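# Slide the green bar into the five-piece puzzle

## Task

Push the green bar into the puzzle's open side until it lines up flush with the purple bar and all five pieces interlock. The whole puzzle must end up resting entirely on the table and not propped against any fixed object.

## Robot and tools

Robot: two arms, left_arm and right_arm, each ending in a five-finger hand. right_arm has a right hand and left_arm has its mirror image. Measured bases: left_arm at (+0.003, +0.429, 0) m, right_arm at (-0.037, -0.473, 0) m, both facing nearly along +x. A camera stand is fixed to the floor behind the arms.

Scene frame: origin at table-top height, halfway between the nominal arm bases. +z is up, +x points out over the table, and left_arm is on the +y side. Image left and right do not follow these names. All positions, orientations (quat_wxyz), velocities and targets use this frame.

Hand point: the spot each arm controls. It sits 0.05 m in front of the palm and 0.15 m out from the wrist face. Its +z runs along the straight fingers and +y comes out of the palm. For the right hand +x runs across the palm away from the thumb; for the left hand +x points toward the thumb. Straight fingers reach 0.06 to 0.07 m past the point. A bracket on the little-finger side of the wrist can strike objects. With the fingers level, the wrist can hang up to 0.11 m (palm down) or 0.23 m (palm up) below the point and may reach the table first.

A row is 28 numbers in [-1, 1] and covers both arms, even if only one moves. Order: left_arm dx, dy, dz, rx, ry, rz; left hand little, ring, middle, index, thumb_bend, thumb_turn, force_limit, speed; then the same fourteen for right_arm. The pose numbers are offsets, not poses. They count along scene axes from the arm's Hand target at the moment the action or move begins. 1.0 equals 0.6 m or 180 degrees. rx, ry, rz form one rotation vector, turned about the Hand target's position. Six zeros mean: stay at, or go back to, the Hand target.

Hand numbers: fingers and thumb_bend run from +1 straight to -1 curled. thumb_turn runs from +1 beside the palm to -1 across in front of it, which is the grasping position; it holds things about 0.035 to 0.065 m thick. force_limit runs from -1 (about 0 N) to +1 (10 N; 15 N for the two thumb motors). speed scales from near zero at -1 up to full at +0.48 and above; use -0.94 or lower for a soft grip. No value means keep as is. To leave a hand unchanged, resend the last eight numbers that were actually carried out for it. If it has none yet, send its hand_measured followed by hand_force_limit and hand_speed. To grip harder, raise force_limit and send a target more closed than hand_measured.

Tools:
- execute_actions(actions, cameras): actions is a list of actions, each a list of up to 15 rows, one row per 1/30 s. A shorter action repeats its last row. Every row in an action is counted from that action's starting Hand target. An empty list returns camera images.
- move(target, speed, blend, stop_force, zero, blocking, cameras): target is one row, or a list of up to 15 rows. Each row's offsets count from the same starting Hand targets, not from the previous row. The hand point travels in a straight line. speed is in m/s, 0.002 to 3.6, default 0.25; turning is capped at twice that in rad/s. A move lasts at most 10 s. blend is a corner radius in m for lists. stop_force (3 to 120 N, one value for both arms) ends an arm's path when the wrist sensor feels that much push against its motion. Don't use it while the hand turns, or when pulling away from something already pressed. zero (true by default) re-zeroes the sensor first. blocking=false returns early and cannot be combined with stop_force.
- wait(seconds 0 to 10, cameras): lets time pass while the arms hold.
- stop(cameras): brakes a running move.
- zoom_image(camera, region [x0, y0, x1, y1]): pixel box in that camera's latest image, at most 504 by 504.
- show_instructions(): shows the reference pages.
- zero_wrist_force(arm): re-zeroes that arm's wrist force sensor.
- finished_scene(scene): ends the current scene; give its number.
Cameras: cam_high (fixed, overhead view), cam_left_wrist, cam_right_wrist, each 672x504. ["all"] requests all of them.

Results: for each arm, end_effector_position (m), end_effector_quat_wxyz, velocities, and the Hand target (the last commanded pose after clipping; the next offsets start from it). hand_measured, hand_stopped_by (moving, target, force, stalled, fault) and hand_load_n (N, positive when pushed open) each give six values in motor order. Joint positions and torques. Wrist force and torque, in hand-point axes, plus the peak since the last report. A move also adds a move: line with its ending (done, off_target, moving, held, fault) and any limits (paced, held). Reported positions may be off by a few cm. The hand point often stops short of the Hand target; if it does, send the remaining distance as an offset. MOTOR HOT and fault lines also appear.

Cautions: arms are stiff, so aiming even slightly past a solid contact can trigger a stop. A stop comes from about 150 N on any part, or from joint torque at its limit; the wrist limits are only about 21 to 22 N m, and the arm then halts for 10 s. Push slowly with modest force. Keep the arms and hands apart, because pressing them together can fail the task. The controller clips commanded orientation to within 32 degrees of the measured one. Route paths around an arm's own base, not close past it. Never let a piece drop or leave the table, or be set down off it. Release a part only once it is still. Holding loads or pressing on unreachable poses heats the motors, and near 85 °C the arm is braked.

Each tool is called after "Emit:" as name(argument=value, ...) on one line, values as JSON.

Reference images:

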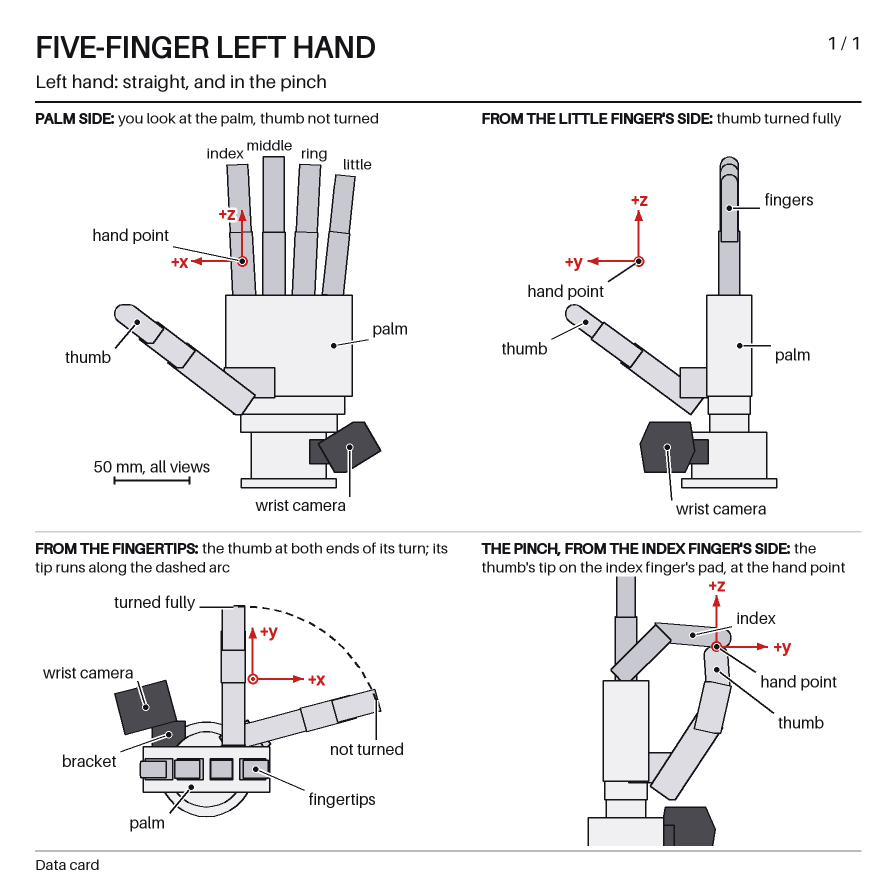

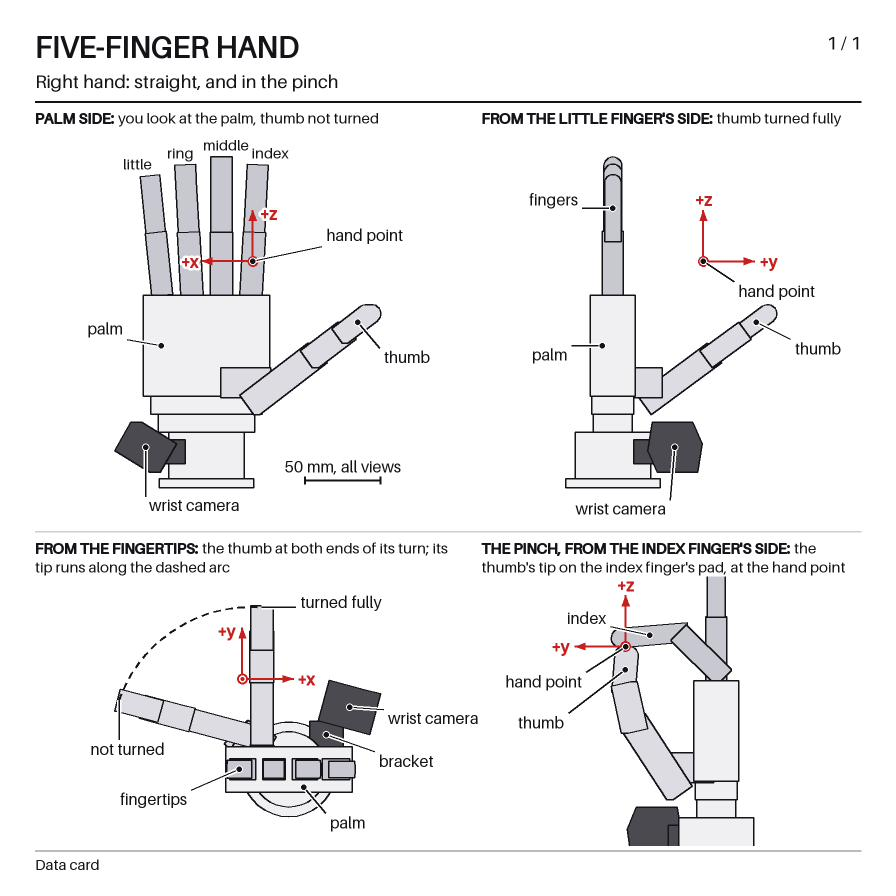

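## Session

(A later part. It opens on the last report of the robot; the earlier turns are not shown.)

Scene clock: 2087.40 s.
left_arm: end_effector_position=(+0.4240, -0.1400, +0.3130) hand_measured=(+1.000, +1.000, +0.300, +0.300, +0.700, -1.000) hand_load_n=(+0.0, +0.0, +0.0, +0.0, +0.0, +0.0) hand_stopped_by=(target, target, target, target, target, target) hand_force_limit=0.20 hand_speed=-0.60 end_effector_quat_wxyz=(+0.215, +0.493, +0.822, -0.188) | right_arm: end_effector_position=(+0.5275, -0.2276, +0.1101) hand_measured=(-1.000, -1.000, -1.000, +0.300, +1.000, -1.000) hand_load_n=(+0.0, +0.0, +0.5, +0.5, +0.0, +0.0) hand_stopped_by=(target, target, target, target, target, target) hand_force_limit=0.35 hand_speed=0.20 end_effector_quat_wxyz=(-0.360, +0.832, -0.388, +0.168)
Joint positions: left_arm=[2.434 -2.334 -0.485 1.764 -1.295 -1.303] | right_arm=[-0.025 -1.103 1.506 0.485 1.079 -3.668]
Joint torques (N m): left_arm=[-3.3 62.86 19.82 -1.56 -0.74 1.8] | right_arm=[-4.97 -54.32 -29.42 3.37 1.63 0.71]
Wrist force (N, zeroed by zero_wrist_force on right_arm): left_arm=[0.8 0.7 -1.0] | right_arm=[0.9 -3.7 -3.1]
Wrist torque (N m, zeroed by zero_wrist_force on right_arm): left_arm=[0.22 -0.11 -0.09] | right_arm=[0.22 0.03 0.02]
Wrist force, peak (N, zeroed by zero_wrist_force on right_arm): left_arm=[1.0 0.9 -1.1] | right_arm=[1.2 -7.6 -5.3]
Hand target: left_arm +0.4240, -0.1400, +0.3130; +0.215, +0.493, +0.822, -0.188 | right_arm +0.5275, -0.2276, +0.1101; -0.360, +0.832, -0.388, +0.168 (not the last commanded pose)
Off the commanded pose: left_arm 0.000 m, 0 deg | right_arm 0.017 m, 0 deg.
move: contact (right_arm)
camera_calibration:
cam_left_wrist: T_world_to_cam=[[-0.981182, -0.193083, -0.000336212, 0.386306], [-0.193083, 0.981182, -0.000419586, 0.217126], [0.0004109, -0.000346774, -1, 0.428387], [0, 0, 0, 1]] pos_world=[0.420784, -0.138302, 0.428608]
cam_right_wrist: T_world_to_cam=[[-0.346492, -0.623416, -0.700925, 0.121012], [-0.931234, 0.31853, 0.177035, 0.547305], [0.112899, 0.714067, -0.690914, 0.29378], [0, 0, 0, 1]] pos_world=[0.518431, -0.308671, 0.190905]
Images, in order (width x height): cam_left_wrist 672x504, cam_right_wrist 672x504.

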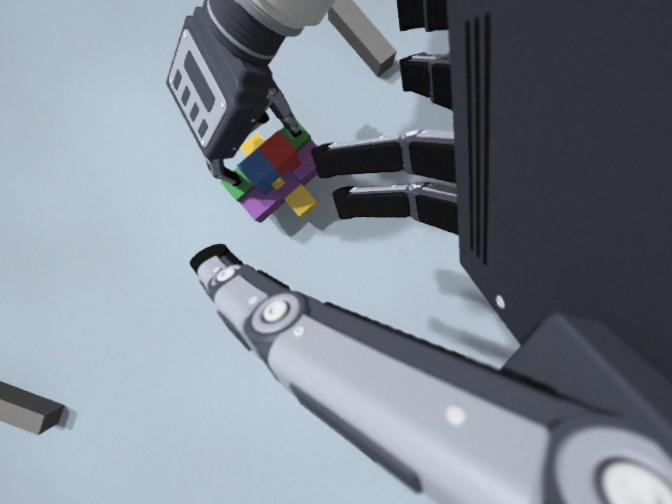

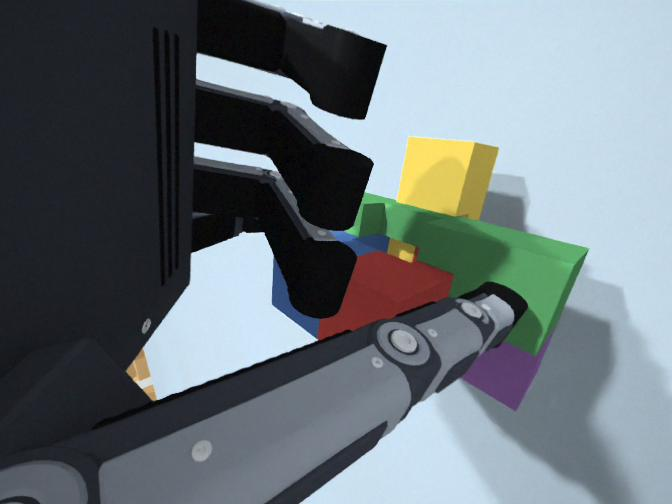

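Emit:
move(target=[0,0,0,0,0,0,1,1,0.3,0.3,0.7,-1,0.2,-0.6,0,0,0.0008,0.0107,-0.0128,0,-1,-1,-1,0.3,1,-1,0.35,0.2], speed=0.03)

Emit:
move(target=[0,0,0,0,0,0,1,1,0.3,0.3,0.7,-1,0.2,-0.6,0,0,-0.035,0,0,0,-1,-1,-1,0.3,1,-1,0.35,0.2], speed=0.008, stop_force=6)

Scene clock: 2097.10 s.
left_arm: end_effector_position=(+0.4240, -0.1400, +0.3130) hand_measured=(+1.000, +1.000, +0.300, +0.300, +0.700, -1.000) hand_load_n=(+0.0, +0.0, +0.0, +0.0, +0.0, +0.0) hand_stopped_by=(target, target, target, target, target, target) hand_force_limit=0.20 hand_speed=-0.60 end_effector_quat_wxyz=(+0.215, +0.493, +0.822, -0.188) | right_arm: end_effector_position=(+0.5275, -0.2276, +0.1106) hand_measured=(-1.000, -1.000, -1.000, +0.300, +1.000, -1.000) hand_load_n=(+0.0, +0.5, +0.0, +0.0, +0.0, +0.0) hand_stopped_by=(target, target, target, target, target, target) hand_force_limit=0.35 hand_speed=0.20 end_effector_quat_wxyz=(-0.382, +0.822, -0.383, +0.178)
Joint positions: left_arm=[2.434 -2.334 -0.485 1.764 -1.295 -1.303] | right_arm=[-0.04 -1.128 1.555 0.416 1.043 -3.656]
Joint torques (N m): left_arm=[-4.02 63.37 19.91 -1.53 -0.61 1.63] | right_arm=[5.97 -35.93 -33.61 3.1 1.3 -0.24]
Wrist force (N, zeroed by zero_wrist_force on right_arm): left_arm=[0.7 0.8 -1.0] | right_arm=[-0.3 0.2 0.2]
Wrist torque (N m, zeroed by zero_wrist_force on right_arm): left_arm=[0.24 -0.10 -0.10] | right_arm=[0.01 0.04 -0.01]
Wrist force, peak (N, zeroed by zero_wrist_force on right_arm): left_arm=[0.8 1.0 -1.3] | right_arm=[0.6 -4.4 -3.5]
Hand target: left_arm +0.4240, -0.1400, +0.3130; +0.215, +0.493, +0.822, -0.188 | right_arm +0.5275, -0.2276, +0.1106; -0.382, +0.822, -0.383, +0.178
Off the commanded pose: left_arm 0.000 m, 0 deg | right_arm 0.000 m, 0 deg.
move: done

Scene clock: 2098.47 s.
left_arm: end_effector_position=(+0.4240, -0.1400, +0.3130) hand_measured=(+1.000, +1.000, +0.300, +0.300, +0.700, -1.000) hand_load_n=(+0.0, +0.0, +0.0, +0.0, +0.0, +0.0) hand_stopped_by=(target, target, target, target, target, target) hand_force_limit=0.20 hand_speed=-0.60 end_effector_quat_wxyz=(+0.215, +0.493, +0.822, -0.188) | right_arm: end_effector_position=(+0.5275, -0.2276, +0.1080) hand_measured=(-1.000, -1.000, -1.000, +0.300, +1.000, -1.000) hand_load_n=(+0.0, +0.0, +0.5, +1.5, +0.0, +0.0) hand_stopped_by=(target, target, target, target, target, target) hand_force_limit=0.35 hand_speed=0.20 end_effector_quat_wxyz=(-0.382, +0.822, -0.383, +0.178)
Joint positions: left_arm=[2.434 -2.334 -0.485 1.764 -1.295 -1.303] | right_arm=[-0.04 -1.126 1.558 0.41 1.043 -3.656]
Joint torques (N m): left_arm=[-3.13 62.57 19.16 -1.44 -0.67 1.77] | right_arm=[5.52 -51.07 -27.83 3.46 1.47 -1.06]
Wrist force (N, zeroed by zero_wrist_force on right_arm): left_arm=[0.8 0.7 -1.2] | right_arm=[0.8 -5.4 -3.5]
Wrist torque (N m, zeroed by zero_wrist_force on right_arm): left_arm=[0.23 -0.12 -0.09] | right_arm=[0.18 0.03 0.01]
Wrist force, peak (N, zeroed by zero_wrist_force on right_arm): left_arm=[0.9 1.0 -1.2] | right_arm=[1.1 -8.1 -4.7]
Hand target: left_arm +0.4240, -0.1400, +0.3130; +0.215, +0.493, +0.822, -0.188 | right_arm +0.5275, -0.2276, +0.1080; -0.382, +0.822, -0.383, +0.178 (not the last commanded pose)
Off the commanded pose: left_arm 0.000 m, 0 deg | right_arm 0.018 m, 0 deg.
move: contact (right_arm)

Emit:
move(target=[0,0,0,0,0,0,1,1,0.3,0.3,0.7,-1,0.2,-0.6,0,0,0.0,0.0071,-0.0085,0,-1,-1,-1,0.3,1,-1,0.35,0.2], speed=0.02)

Emit:
move(target=[0,0,0,0,0,0,1,1,0.3,0.3,0.7,-1,0.2,-0.6,0,0,-0.03,0,0,0,-1,-1,-1,0.3,1,-1,0.35,0.2], speed=0.008, stop_force=9)

Scene clock: 2104.97 s.
left_arm: end_effector_position=(+0.4240, -0.1400, +0.3130) hand_measured=(+1.000, +1.000, +0.300, +0.300, +0.700, -1.000) hand_load_n=(+0.0, +0.0, +0.0, +0.0, +0.0, +0.0) hand_stopped_by=(target, target, target, target, target, target) hand_force_limit=0.20 hand_speed=-0.60 end_effector_quat_wxyz=(+0.215, +0.493, +0.822, -0.188) | right_arm: end_effector_position=(+0.5275, -0.2276, +0.1080) hand_measured=(-1.000, -1.000, -1.000, +0.300, +1.000, -1.000) hand_load_n=(+0.0, +0.0, +0.5, +0.0, +0.0, +0.0) hand_stopped_by=(target, target, target, target, target, target) hand_force_limit=0.35 hand_speed=0.20 end_effector_quat_wxyz=(-0.396, +0.815, -0.380, +0.185) end_effector_velocity=(+0.000, +0.000, +0.001) end_effector_angular_velocity=(+0.000, +0.002, +0.001)
Joint positions: left_arm=[2.434 -2.334 -0.485 1.764 -1.295 -1.303] | right_arm=[-0.051 -1.141 1.591 0.362 1.019 -3.646]
Joint velocities: left_arm=[within noise] | right_arm=[0.001 0 -0.004 0.006 0 0]
Joint torques (N m): left_arm=[-3.56 63.67 19.21 -1.38 -0.7 1.66] | right_arm=[3.43 -39.5 -29.56 3.47 0.99 0.68]
Wrist force (N, zeroed by zero_wrist_force on right_arm): left_arm=[0.9 0.9 -1.3] | right_arm=[-0.2 0.0 0.4]
Wrist torque (N m, zeroed by zero_wrist_force on right_arm): left_arm=[0.26 -0.14 -0.09] | right_arm=[-0.02 0.03 -0.02]
Wrist force, peak (N, zeroed by zero_wrist_force on right_arm): left_arm=[1.2 1.1 -1.1] | right_arm=[0.9 -5.5 -3.3]
Hand target: left_arm +0.4240, -0.1400, +0.3130; +0.215, +0.493, +0.822, -0.188 | right_arm +0.5275, -0.2276, +0.1080; -0.396, +0.815, -0.380, +0.185
Off the commanded pose: left_arm 0.000 m, 0 deg | right_arm 0.000 m, 0 deg.
move: done

Scene clock: 2106.43 s.
left_arm: end_effector_position=(+0.4240, -0.1400, +0.3130) hand_measured=(+1.000, +1.000, +0.300, +0.300, +0.700, -1.000) hand_load_n=(+0.0, +0.0, +0.0, +0.5, +0.0, +0.0) hand_stopped_by=(target, target, target, target, target, target) hand_force_limit=0.20 hand_speed=-0.60 end_effector_quat_wxyz=(+0.215, +0.493, +0.822, -0.188) | right_arm: end_effector_position=(+0.5276, -0.2276, +0.1050) hand_measured=(-1.000, -1.000, -1.000, +0.300, +1.000, -1.000) hand_load_n=(+0.0, +0.0, +0.0, +0.0, +0.0, +0.0) hand_stopped_by=(target, target, target, target, target, target) hand_force_limit=0.35 hand_speed=0.20 end_effector_quat_wxyz=(-0.396, +0.815, -0.380, +0.185)
Joint positions: left_arm=[2.434 -2.334 -0.485 1.764 -1.295 -1.303] | right_arm=[-0.05 -1.138 1.594 0.355 1.019 -3.646]
Joint torques (N m): left_arm=[-3.37 62.8 19.68 -1.39 -0.7 1.62] | right_arm=[4.15 -51.32 -29.75 2.81 1.65 -0.59]
Wrist force (N, zeroed by zero_wrist_force on right_arm): left_arm=[1.0 0.8 -0.9] | right_arm=[0.5 -0.9 -0.8]
Wrist torque (N m, zeroed by zero_wrist_force on right_arm): left_arm=[0.24 -0.14 -0.09] | right_arm=[0.05 0.02 0.00]
Wrist force, peak (N, zeroed by zero_wrist_force on right_arm): left_arm=[1.0 0.8 -1.2] | right_arm=[1.7 -7.7 -6.4]
Hand target: left_arm +0.4240, -0.1400, +0.3130; +0.215, +0.493, +0.822, -0.188 | right_arm +0.5276, -0.2276, +0.1050; -0.396, +0.815, -0.380, +0.185 (not the last commanded pose)
Off the commanded pose: left_arm 0.000 m, 0 deg | right_arm 0.015 m, 0 deg.
move: contact (right_arm)

Emit:
wait(seconds=0.1, cameras=["cam_left_wrist","cam_right_wrist"])

Emit:
zoom_image(camera="cam_left_wrist", region=[170, 60, 340, 230])

Emit:
zoom_image(camera="cam_right_wrist", region=[340, 120, 610, 420])

Scene clock: 2109.33 s.
left_arm: end_effector_position=(+0.4240, -0.1400, +0.3130) hand_measured=(+1.000, +1.000, +0.300, +0.300, +0.700, -1.000) hand_load_n=(+0.0, +0.0, +0.0, +0.0, +0.0, +0.0) hand_stopped_by=(target, target, target, target, target, target) hand_force_limit=0.20 hand_speed=-0.60 end_effector_quat_wxyz=(+0.215, +0.493, +0.822, -0.188) | right_arm: end_effector_position=(+0.5276, -0.2276, +0.1050) hand_measured=(-1.000, -1.000, -1.000, +0.300, +1.000, -1.000) hand_load_n=(+0.0, +0.0, +0.0, +0.0, +0.0, +0.0) hand_stopped_by=(target, target, target, target, target, target) hand_force_limit=0.35 hand_speed=0.20 end_effector_quat_wxyz=(-0.396, +0.815, -0.380, +0.185)
Joint positions: left_arm=[2.434 -2.334 -0.485 1.764 -1.295 -1.303] | right_arm=[-0.05 -1.138 1.594 0.355 1.019 -3.646]
Joint torques (N m): left_arm=[-3.49 62.9 20.64 -1.6 -0.71 1.79] | right_arm=[-7.56 -54.03 -29.68 0.33 0.3 0.77]
Wrist force (N, zeroed by zero_wrist_force on right_arm): left_arm=[0.8 0.8 -0.9] | right_arm=[0.4 -1.1 -0.7]
Wrist torque (N m, zeroed by zero_wrist_force on right_arm): left_arm=[0.23 -0.10 -0.09] | right_arm=[0.01 0.03 -0.01]
Wrist force, peak (N, zeroed by zero_wrist_force on right_arm): left_arm=[0.9 1.2 -1.0] | right_arm=[1.0 -2.2 -1.1]
Hand target: left_arm +0.4240, -0.1400, +0.3130; +0.215, +0.493, +0.822, -0.188 | right_arm +0.5276, -0.2276, +0.1050; -0.396, +0.815, -0.380, +0.185 (not the last commanded pose)
Off the commanded pose: left_arm 0.000 m, 0 deg | right_arm 0.015 m, 0 deg.
wait: 0.10 s; at rest from the start
camera_calibration:
cam_left_wrist: T_world_to_cam=[[-0.981182, -0.193083, -0.000336212, 0.386306], [-0.193083, 0.981182, -0.000419586, 0.217126], [0.0004109, -0.000346774, -1, 0.428387], [0, 0, 0, 1]] pos_world=[0.420784, -0.138302, 0.428608]
cam_right_wrist: T_world_to_cam=[[-0.297602, -0.58266, -0.756267, 0.106766], [-0.941581, 0.30996, 0.131718, 0.556517], [0.157666, 0.751287, -0.640867, 0.269895], [0, 0, 0, 1]] pos_world=[0.513226, -0.313058, 0.180407]
Images, in order (width x height): cam_left_wrist 672x504, cam_right_wrist 672x504.

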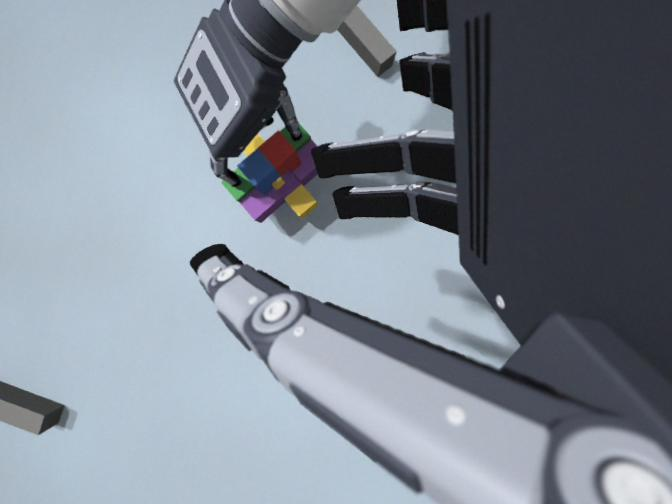

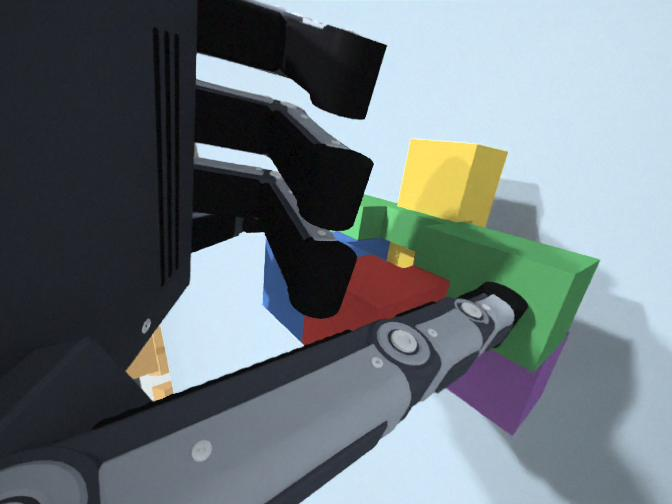

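Scaled by 2.965 from the camera's 672x504 image, which has a finer 960x720 frame.

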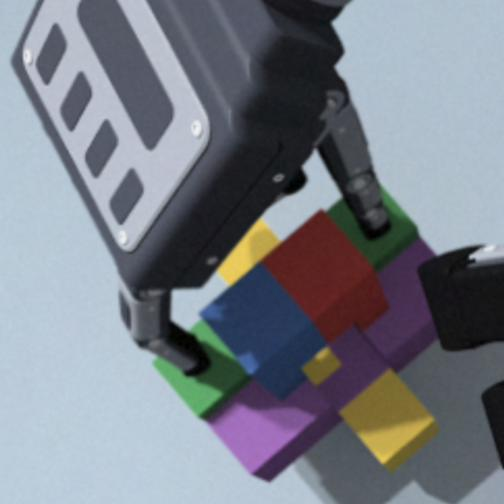

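Scaled by 1.680 from the camera's 672x504 image, which has a finer 960x720 frame.

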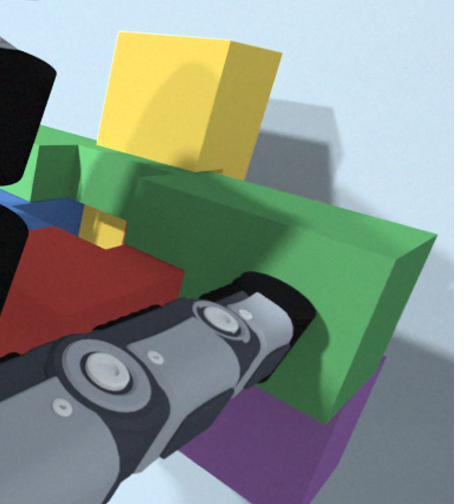

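Emit:
move(target=[0,0,0,0,0,0,1,1,0.3,0.3,0.7,-1,0.2,-0.6,0,0,-0.0183,0,0,0,-1,-1,-1,0.3,1,-1,0.35,0.2], speed=0.008, stop_force=11, cameras=["cam_left_wrist","cam_right_wrist"])

Emit:
zoom_image(camera="cam_left_wrist", region=[170, 60, 340, 230])

Emit:
zoom_image(camera="cam_right_wrist", region=[340, 120, 610, 420])

Scene clock: 2116.07 s.
left_arm: end_effector_position=(+0.4240, -0.1400, +0.3130) hand_measured=(+1.000, +1.000, +0.300, +0.300, +0.700, -1.000) hand_load_n=(+0.0, +0.0, +0.0, +0.0, +0.0, +0.0) hand_stopped_by=(target, target, target, target, target, target) hand_force_limit=0.20 hand_speed=-0.60 end_effector_quat_wxyz=(+0.215, +0.493, +0.822, -0.188) | right_arm: end_effector_position=(+0.5276, -0.2276, +0.0962) hand_measured=(-1.000, -1.000, -1.000, +0.300, +1.000, -1.000) hand_load_n=(+0.0, +0.0, +0.0, +0.0, +0.0, +0.0) hand_stopped_by=(target, target, target, target, target, target) hand_force_limit=0.35 hand_speed=0.20 end_effector_quat_wxyz=(-0.396, +0.815, -0.380, +0.185)
Joint positions: left_arm=[2.434 -2.334 -0.485 1.764 -1.295 -1.303] | right_arm=[-0.05 -1.129 1.605 0.335 1.019 -3.646]
Joint torques (N m): left_arm=[-3.26 62.64 21.23 -1.67 -0.58 1.74] | right_arm=[-5.82 -49.89 -25.94 3.36 -1.08 1.34]
Wrist force (N, zeroed by zero_wrist_force on right_arm): left_arm=[0.8 1.0 -0.9] | right_arm=[0.8 -6.3 -5.5]
Wrist torque (N m, zeroed by zero_wrist_force on right_arm): left_arm=[0.27 -0.11 -0.10] | right_arm=[0.13 0.03 -0.01]
Wrist force, peak (N, zeroed by zero_wrist_force on right_arm): left_arm=[1.1 1.0 -1.3] | right_arm=[1.7 -12.1 -10.7]
Hand target: left_arm +0.4240, -0.1400, +0.3130; +0.215, +0.493, +0.822, -0.188 | right_arm +0.5276, -0.2276, +0.0962; -0.396, +0.815, -0.380, +0.185 (not the last commanded pose)
Off the commanded pose: left_arm 0.000 m, 0 deg | right_arm 0.002 m, 0 deg.
move: contact (right_arm)
camera_calibration:
cam_left_wrist: T_world_to_cam=[[-0.981182, -0.193083, -0.000336212, 0.386306], [-0.193083, 0.981182, -0.000419586, 0.217126], [0.0004109, -0.000346774, -1, 0.428387], [0, 0, 0, 1]] pos_world=[0.420784, -0.138302, 0.428608]
cam_right_wrist: T_world_to_cam=[[-0.297602, -0.58266, -0.756267, 0.100111], [-0.941581, 0.30996, 0.131718, 0.557676], [0.157666, 0.751287, -0.640867, 0.264256], [0, 0, 0, 1]] pos_world=[0.513226, -0.313058, 0.171607]
Images, in order (width x height): cam_left_wrist 672x504, cam_right_wrist 672x504.

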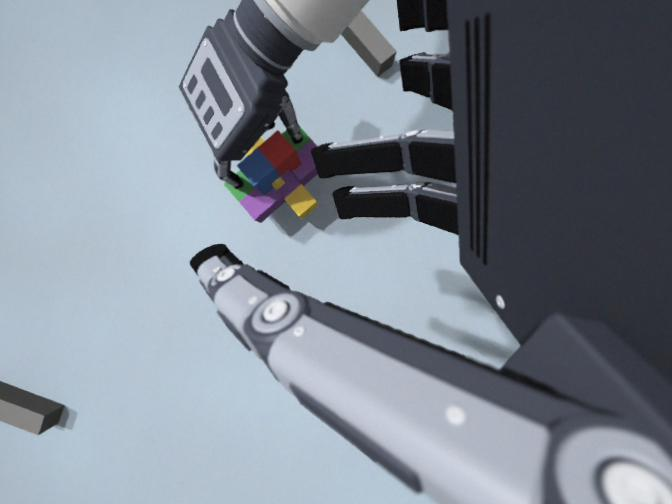

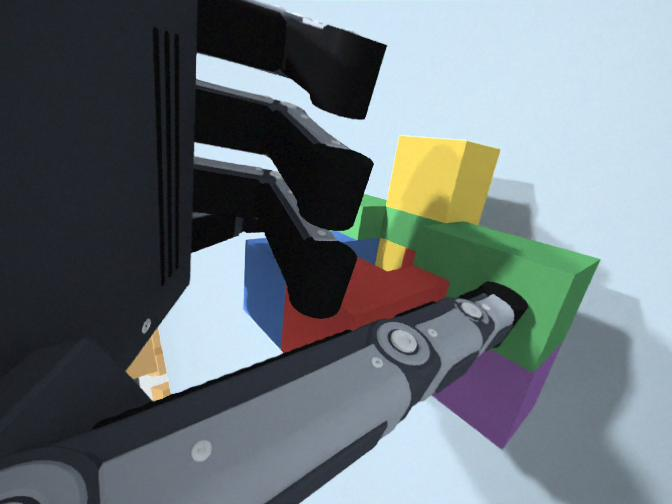

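Scaled by 2.965 from the camera's 672x504 image, which has a finer 960x720 frame.

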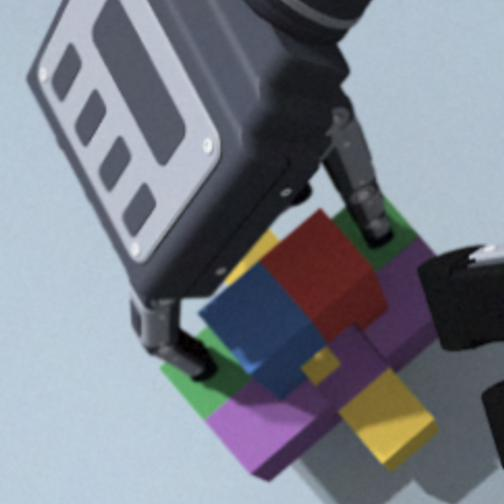

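Scaled by 1.680 from the camera's 672x504 image, which has a finer 960x720 frame.

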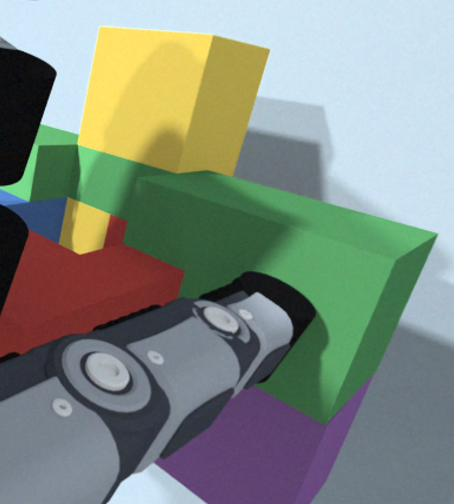

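Emit:
move(target=[0,0,0,0,0,0,1,1,0.3,0.3,0.7,-1,0.2,-0.6,0,0,0.12,0,0,0,-1,-1,-1,0.3,1,-1,0.35,0.2], speed=0.05, cameras=["cam_left_wrist","cam_right_wrist"])

Emit:
zoom_image(camera="cam_left_wrist", region=[200, 100, 340, 230])

Emit:
zoom_image(camera="cam_right_wrist", region=[340, 120, 610, 420])

Scene clock: 2123.70 s.
left_arm: end_effector_position=(+0.4240, -0.1400, +0.3130) hand_measured=(+1.000, +1.000, +0.300, +0.300, +0.700, -1.000) hand_load_n=(+0.0, +0.0, +0.0, +0.0, +0.0, +0.0) hand_stopped_by=(target, target, target, target, target, target) hand_force_limit=0.20 hand_speed=-0.60 end_effector_quat_wxyz=(+0.215, +0.493, +0.822, -0.188) | right_arm: end_effector_position=(+0.5276, -0.2276, +0.1683) hand_measured=(-1.000, -1.000, -1.000, +0.300, +1.000, -1.000) hand_load_n=(+0.0, +0.0, +0.0, +0.0, +0.0, +0.0) hand_stopped_by=(target, target, target, target, target, target) hand_force_limit=0.35 hand_speed=0.20 end_effector_quat_wxyz=(-0.396, +0.815, -0.380, +0.185)
Joint positions: left_arm=[2.434 -2.334 -0.485 1.764 -1.295 -1.303] | right_arm=[-0.05 -1.194 1.501 0.503 1.019 -3.646]
Joint torques (N m): left_arm=[-3.15 63.11 20.69 -1.7 -0.66 1.73] | right_arm=[-3.18 -34.48 -13.17 -0.36 -0.82 0.61]
Wrist force (N, zeroed by zero_wrist_force on right_arm): left_arm=[0.7 0.8 -1.0] | right_arm=[0.0 -0.2 0.1]
Wrist torque (N m, zeroed by zero_wrist_force on right_arm): left_arm=[0.24 -0.10 -0.10] | right_arm=[-0.04 0.01 -0.01]
Wrist force, peak (N, zeroed by zero_wrist_force on right_arm): left_arm=[1.1 1.0 -1.1] | right_arm=[1.1 -7.6 -5.9]
Hand target: left_arm +0.4240, -0.1400, +0.3130; +0.215, +0.493, +0.822, -0.188 | right_arm +0.5276, -0.2276, +0.1682; -0.396, +0.815, -0.380, +0.185
Off the commanded pose: left_arm 0.000 m, 0 deg | right_arm 0.000 m, 0 deg.
move: done
camera_calibration:
cam_left_wrist: T_world_to_cam=[[-0.981182, -0.193083, -0.000336212, 0.386306], [-0.193083, 0.981182, -0.000419586, 0.217126], [0.0004109, -0.000346774, -1, 0.428387], [0, 0, 0, 1]] pos_world=[0.420784, -0.138302, 0.428608]
cam_right_wrist: T_world_to_cam=[[-0.297493, -0.582587, -0.756366, 0.15463], [-0.941581, 0.310038, 0.131536, 0.548248], [0.157871, 0.751311, -0.640787, 0.310346], [0, 0, 0, 1]] pos_world=[0.513226, -0.313059, 0.243708]
Images, in order (width x height): cam_left_wrist 672x504, cam_right_wrist 672x504.

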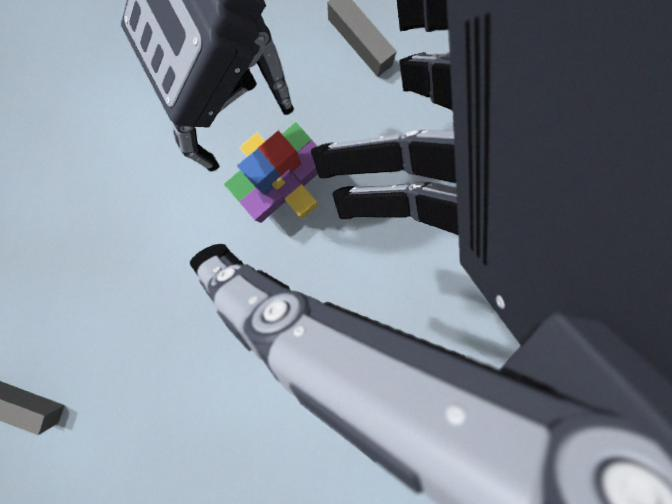

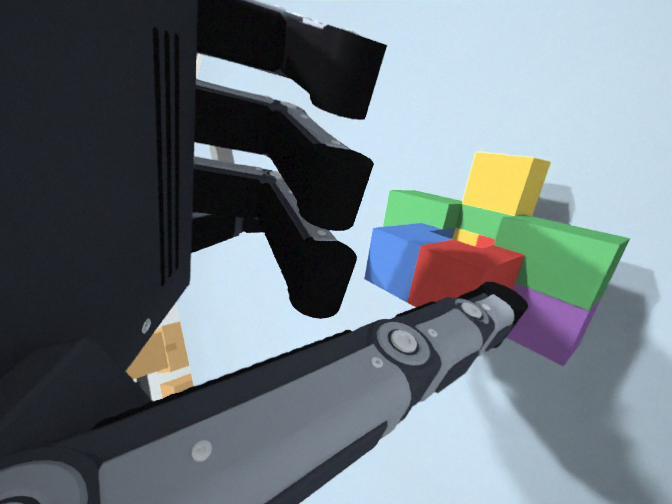

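Scaled by 3.600 from the camera's 672x504 image, which has a finer 960x720 frame.

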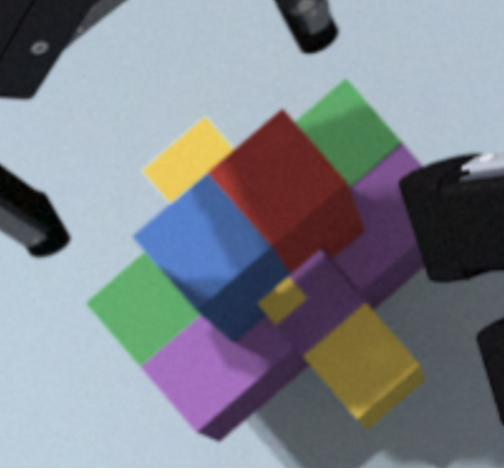

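Scaled by 1.680 from the camera's 672x504 image, which has a finer 960x720 frame.

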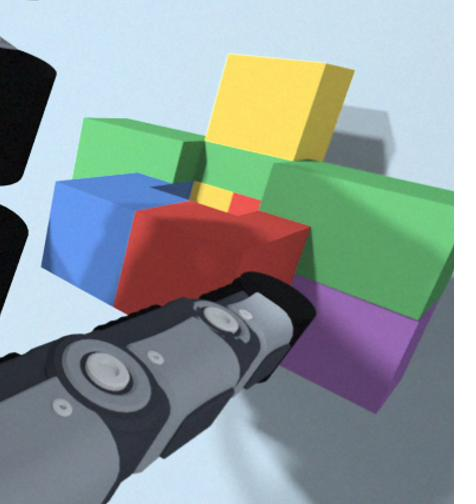

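Emit:
zoom_image(camera="cam_right_wrist", region=[430, 170, 640, 370])

Scaled by 2.400 from the camera's 672x504 image, which has a finer 960x720 frame.

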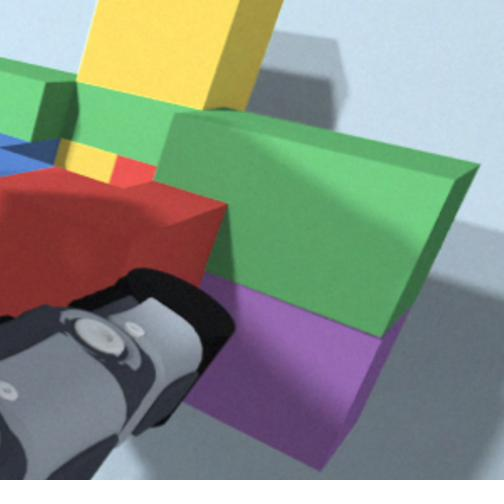

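Emit:
move(target=[[0,0,0,0,0,0,1,1,0.3,0.3,0.7,-1,0.2,-0.6,0,0,0.07,0,0,0,-1,-1,-1,-1,1,1,0.35,0.2],[0,0,0,0,0,0,1,1,0.3,0.3,0.7,-1,0.2,-0.6,-0.1883,-0.1125,0.07,0.0668,-0.1112,-0.0984,-1,-1,-1,-1,1,1,0.35,0.2],[0,0,0,0,0,0,1,1,0.3,0.3,0.7,-1,0.2,-0.6,-0.1883,-0.1125,-0.0345,0.0668,-0.1112,-0.0984,-1,-1,-1,-1,1,1,0.35,0.2]], speed=0.14, cameras=["cam_right_wrist","cam_high"])

Emit:
zoom_image(camera="cam_right_wrist", region=[340, 130, 500, 300])

Scene clock: 2143.33 s.
left_arm: end_effector_position=(+0.4240, -0.1400, +0.3130) hand_measured=(+1.000, +1.000, +0.300, +0.300, +0.700, -1.000) hand_load_n=(+0.0, +0.0, +0.0, +0.0, +0.0, +0.0) hand_stopped_by=(target, target, target, target, target, target) hand_force_limit=0.20 hand_speed=-0.60 end_effector_quat_wxyz=(+0.215, +0.493, +0.822, -0.188) | right_arm: end_effector_position=(+0.4146, -0.2951, +0.1476) hand_measured=(-1.000, -1.000, -1.000, -1.000, +1.000, +1.000) hand_load_n=(+0.0, +0.0, +0.0, +0.0, +0.0, +0.0) hand_stopped_by=(target, target, target, target, target, target) hand_force_limit=0.35 hand_speed=0.20 end_effector_quat_wxyz=(-0.505, +0.657, -0.443, +0.341)
Joint positions: left_arm=[2.434 -2.334 -0.485 1.764 -1.295 -1.303] | right_arm=[-0.307 -1.736 2.323 -0.26 0.925 -3.344]
Joint torques (N m): left_arm=[-3.54 62.7 20.95 -1.74 -0.65 1.72] | right_arm=[6.39 -8.69 -16.19 -2.39 1.82 -0.67]
Wrist force (N, zeroed by zero_wrist_force on right_arm): left_arm=[0.9 1.0 -1.2] | right_arm=[-0.1 -0.5 1.3]
Wrist torque (N m, zeroed by zero_wrist_force on right_arm): left_arm=[0.27 -0.14 -0.09] | right_arm=[-0.17 0.00 -0.01]
Wrist force, peak (N, zeroed by zero_wrist_force on right_arm): left_arm=[1.0 1.1 -1.2] | right_arm=[0.1 -1.9 1.3]
Hand target: left_arm +0.4240, -0.1400, +0.3130; +0.215, +0.493, +0.822, -0.188 | right_arm +0.4146, -0.2951, +0.1475; -0.505, +0.657, -0.443, +0.341
Off the commanded pose: left_arm 0.000 m, 0 deg | right_arm 0.000 m, 0 deg.
move: done
camera_calibration:
cam_right_wrist: T_world_to_cam=[[-0.140578, -0.332144, -0.932694, 0.100959], [-0.808915, 0.581715, -0.0852341, 0.522694], [0.570872, 0.742488, -0.350453, 0.148929], [0, 0, 0, 1]] pos_world=[0.351988, -0.381104, 0.190908]
Images, in order (width x height): cam_high 672x504, cam_right_wrist 672x504.

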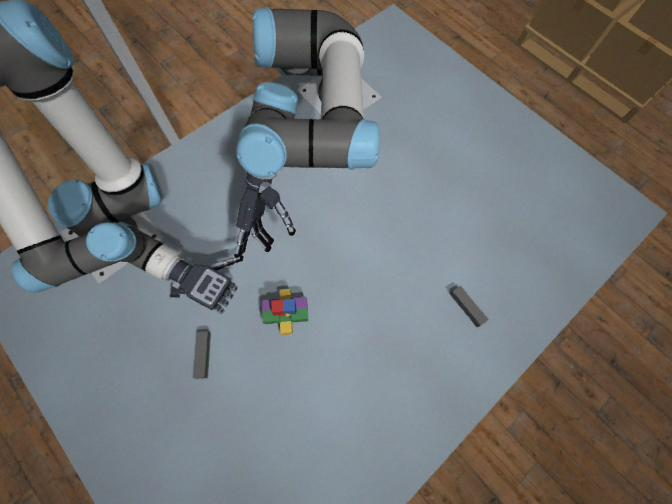

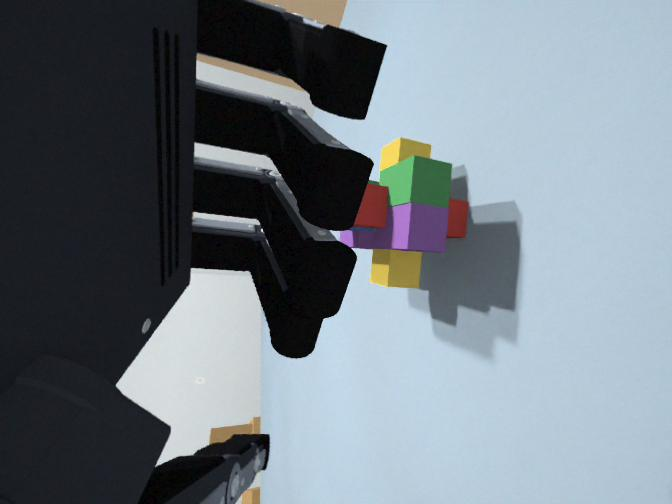

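Scaled by 2.965 from the camera's 672x504 image, which has a finer 960x720 frame.

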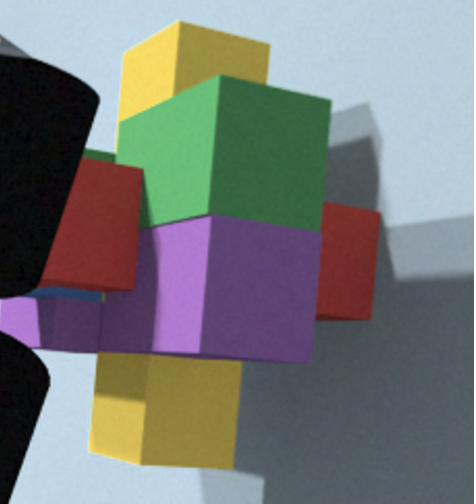

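Emit:
finished_scene(scene=2)

The scene is finished: the task was done.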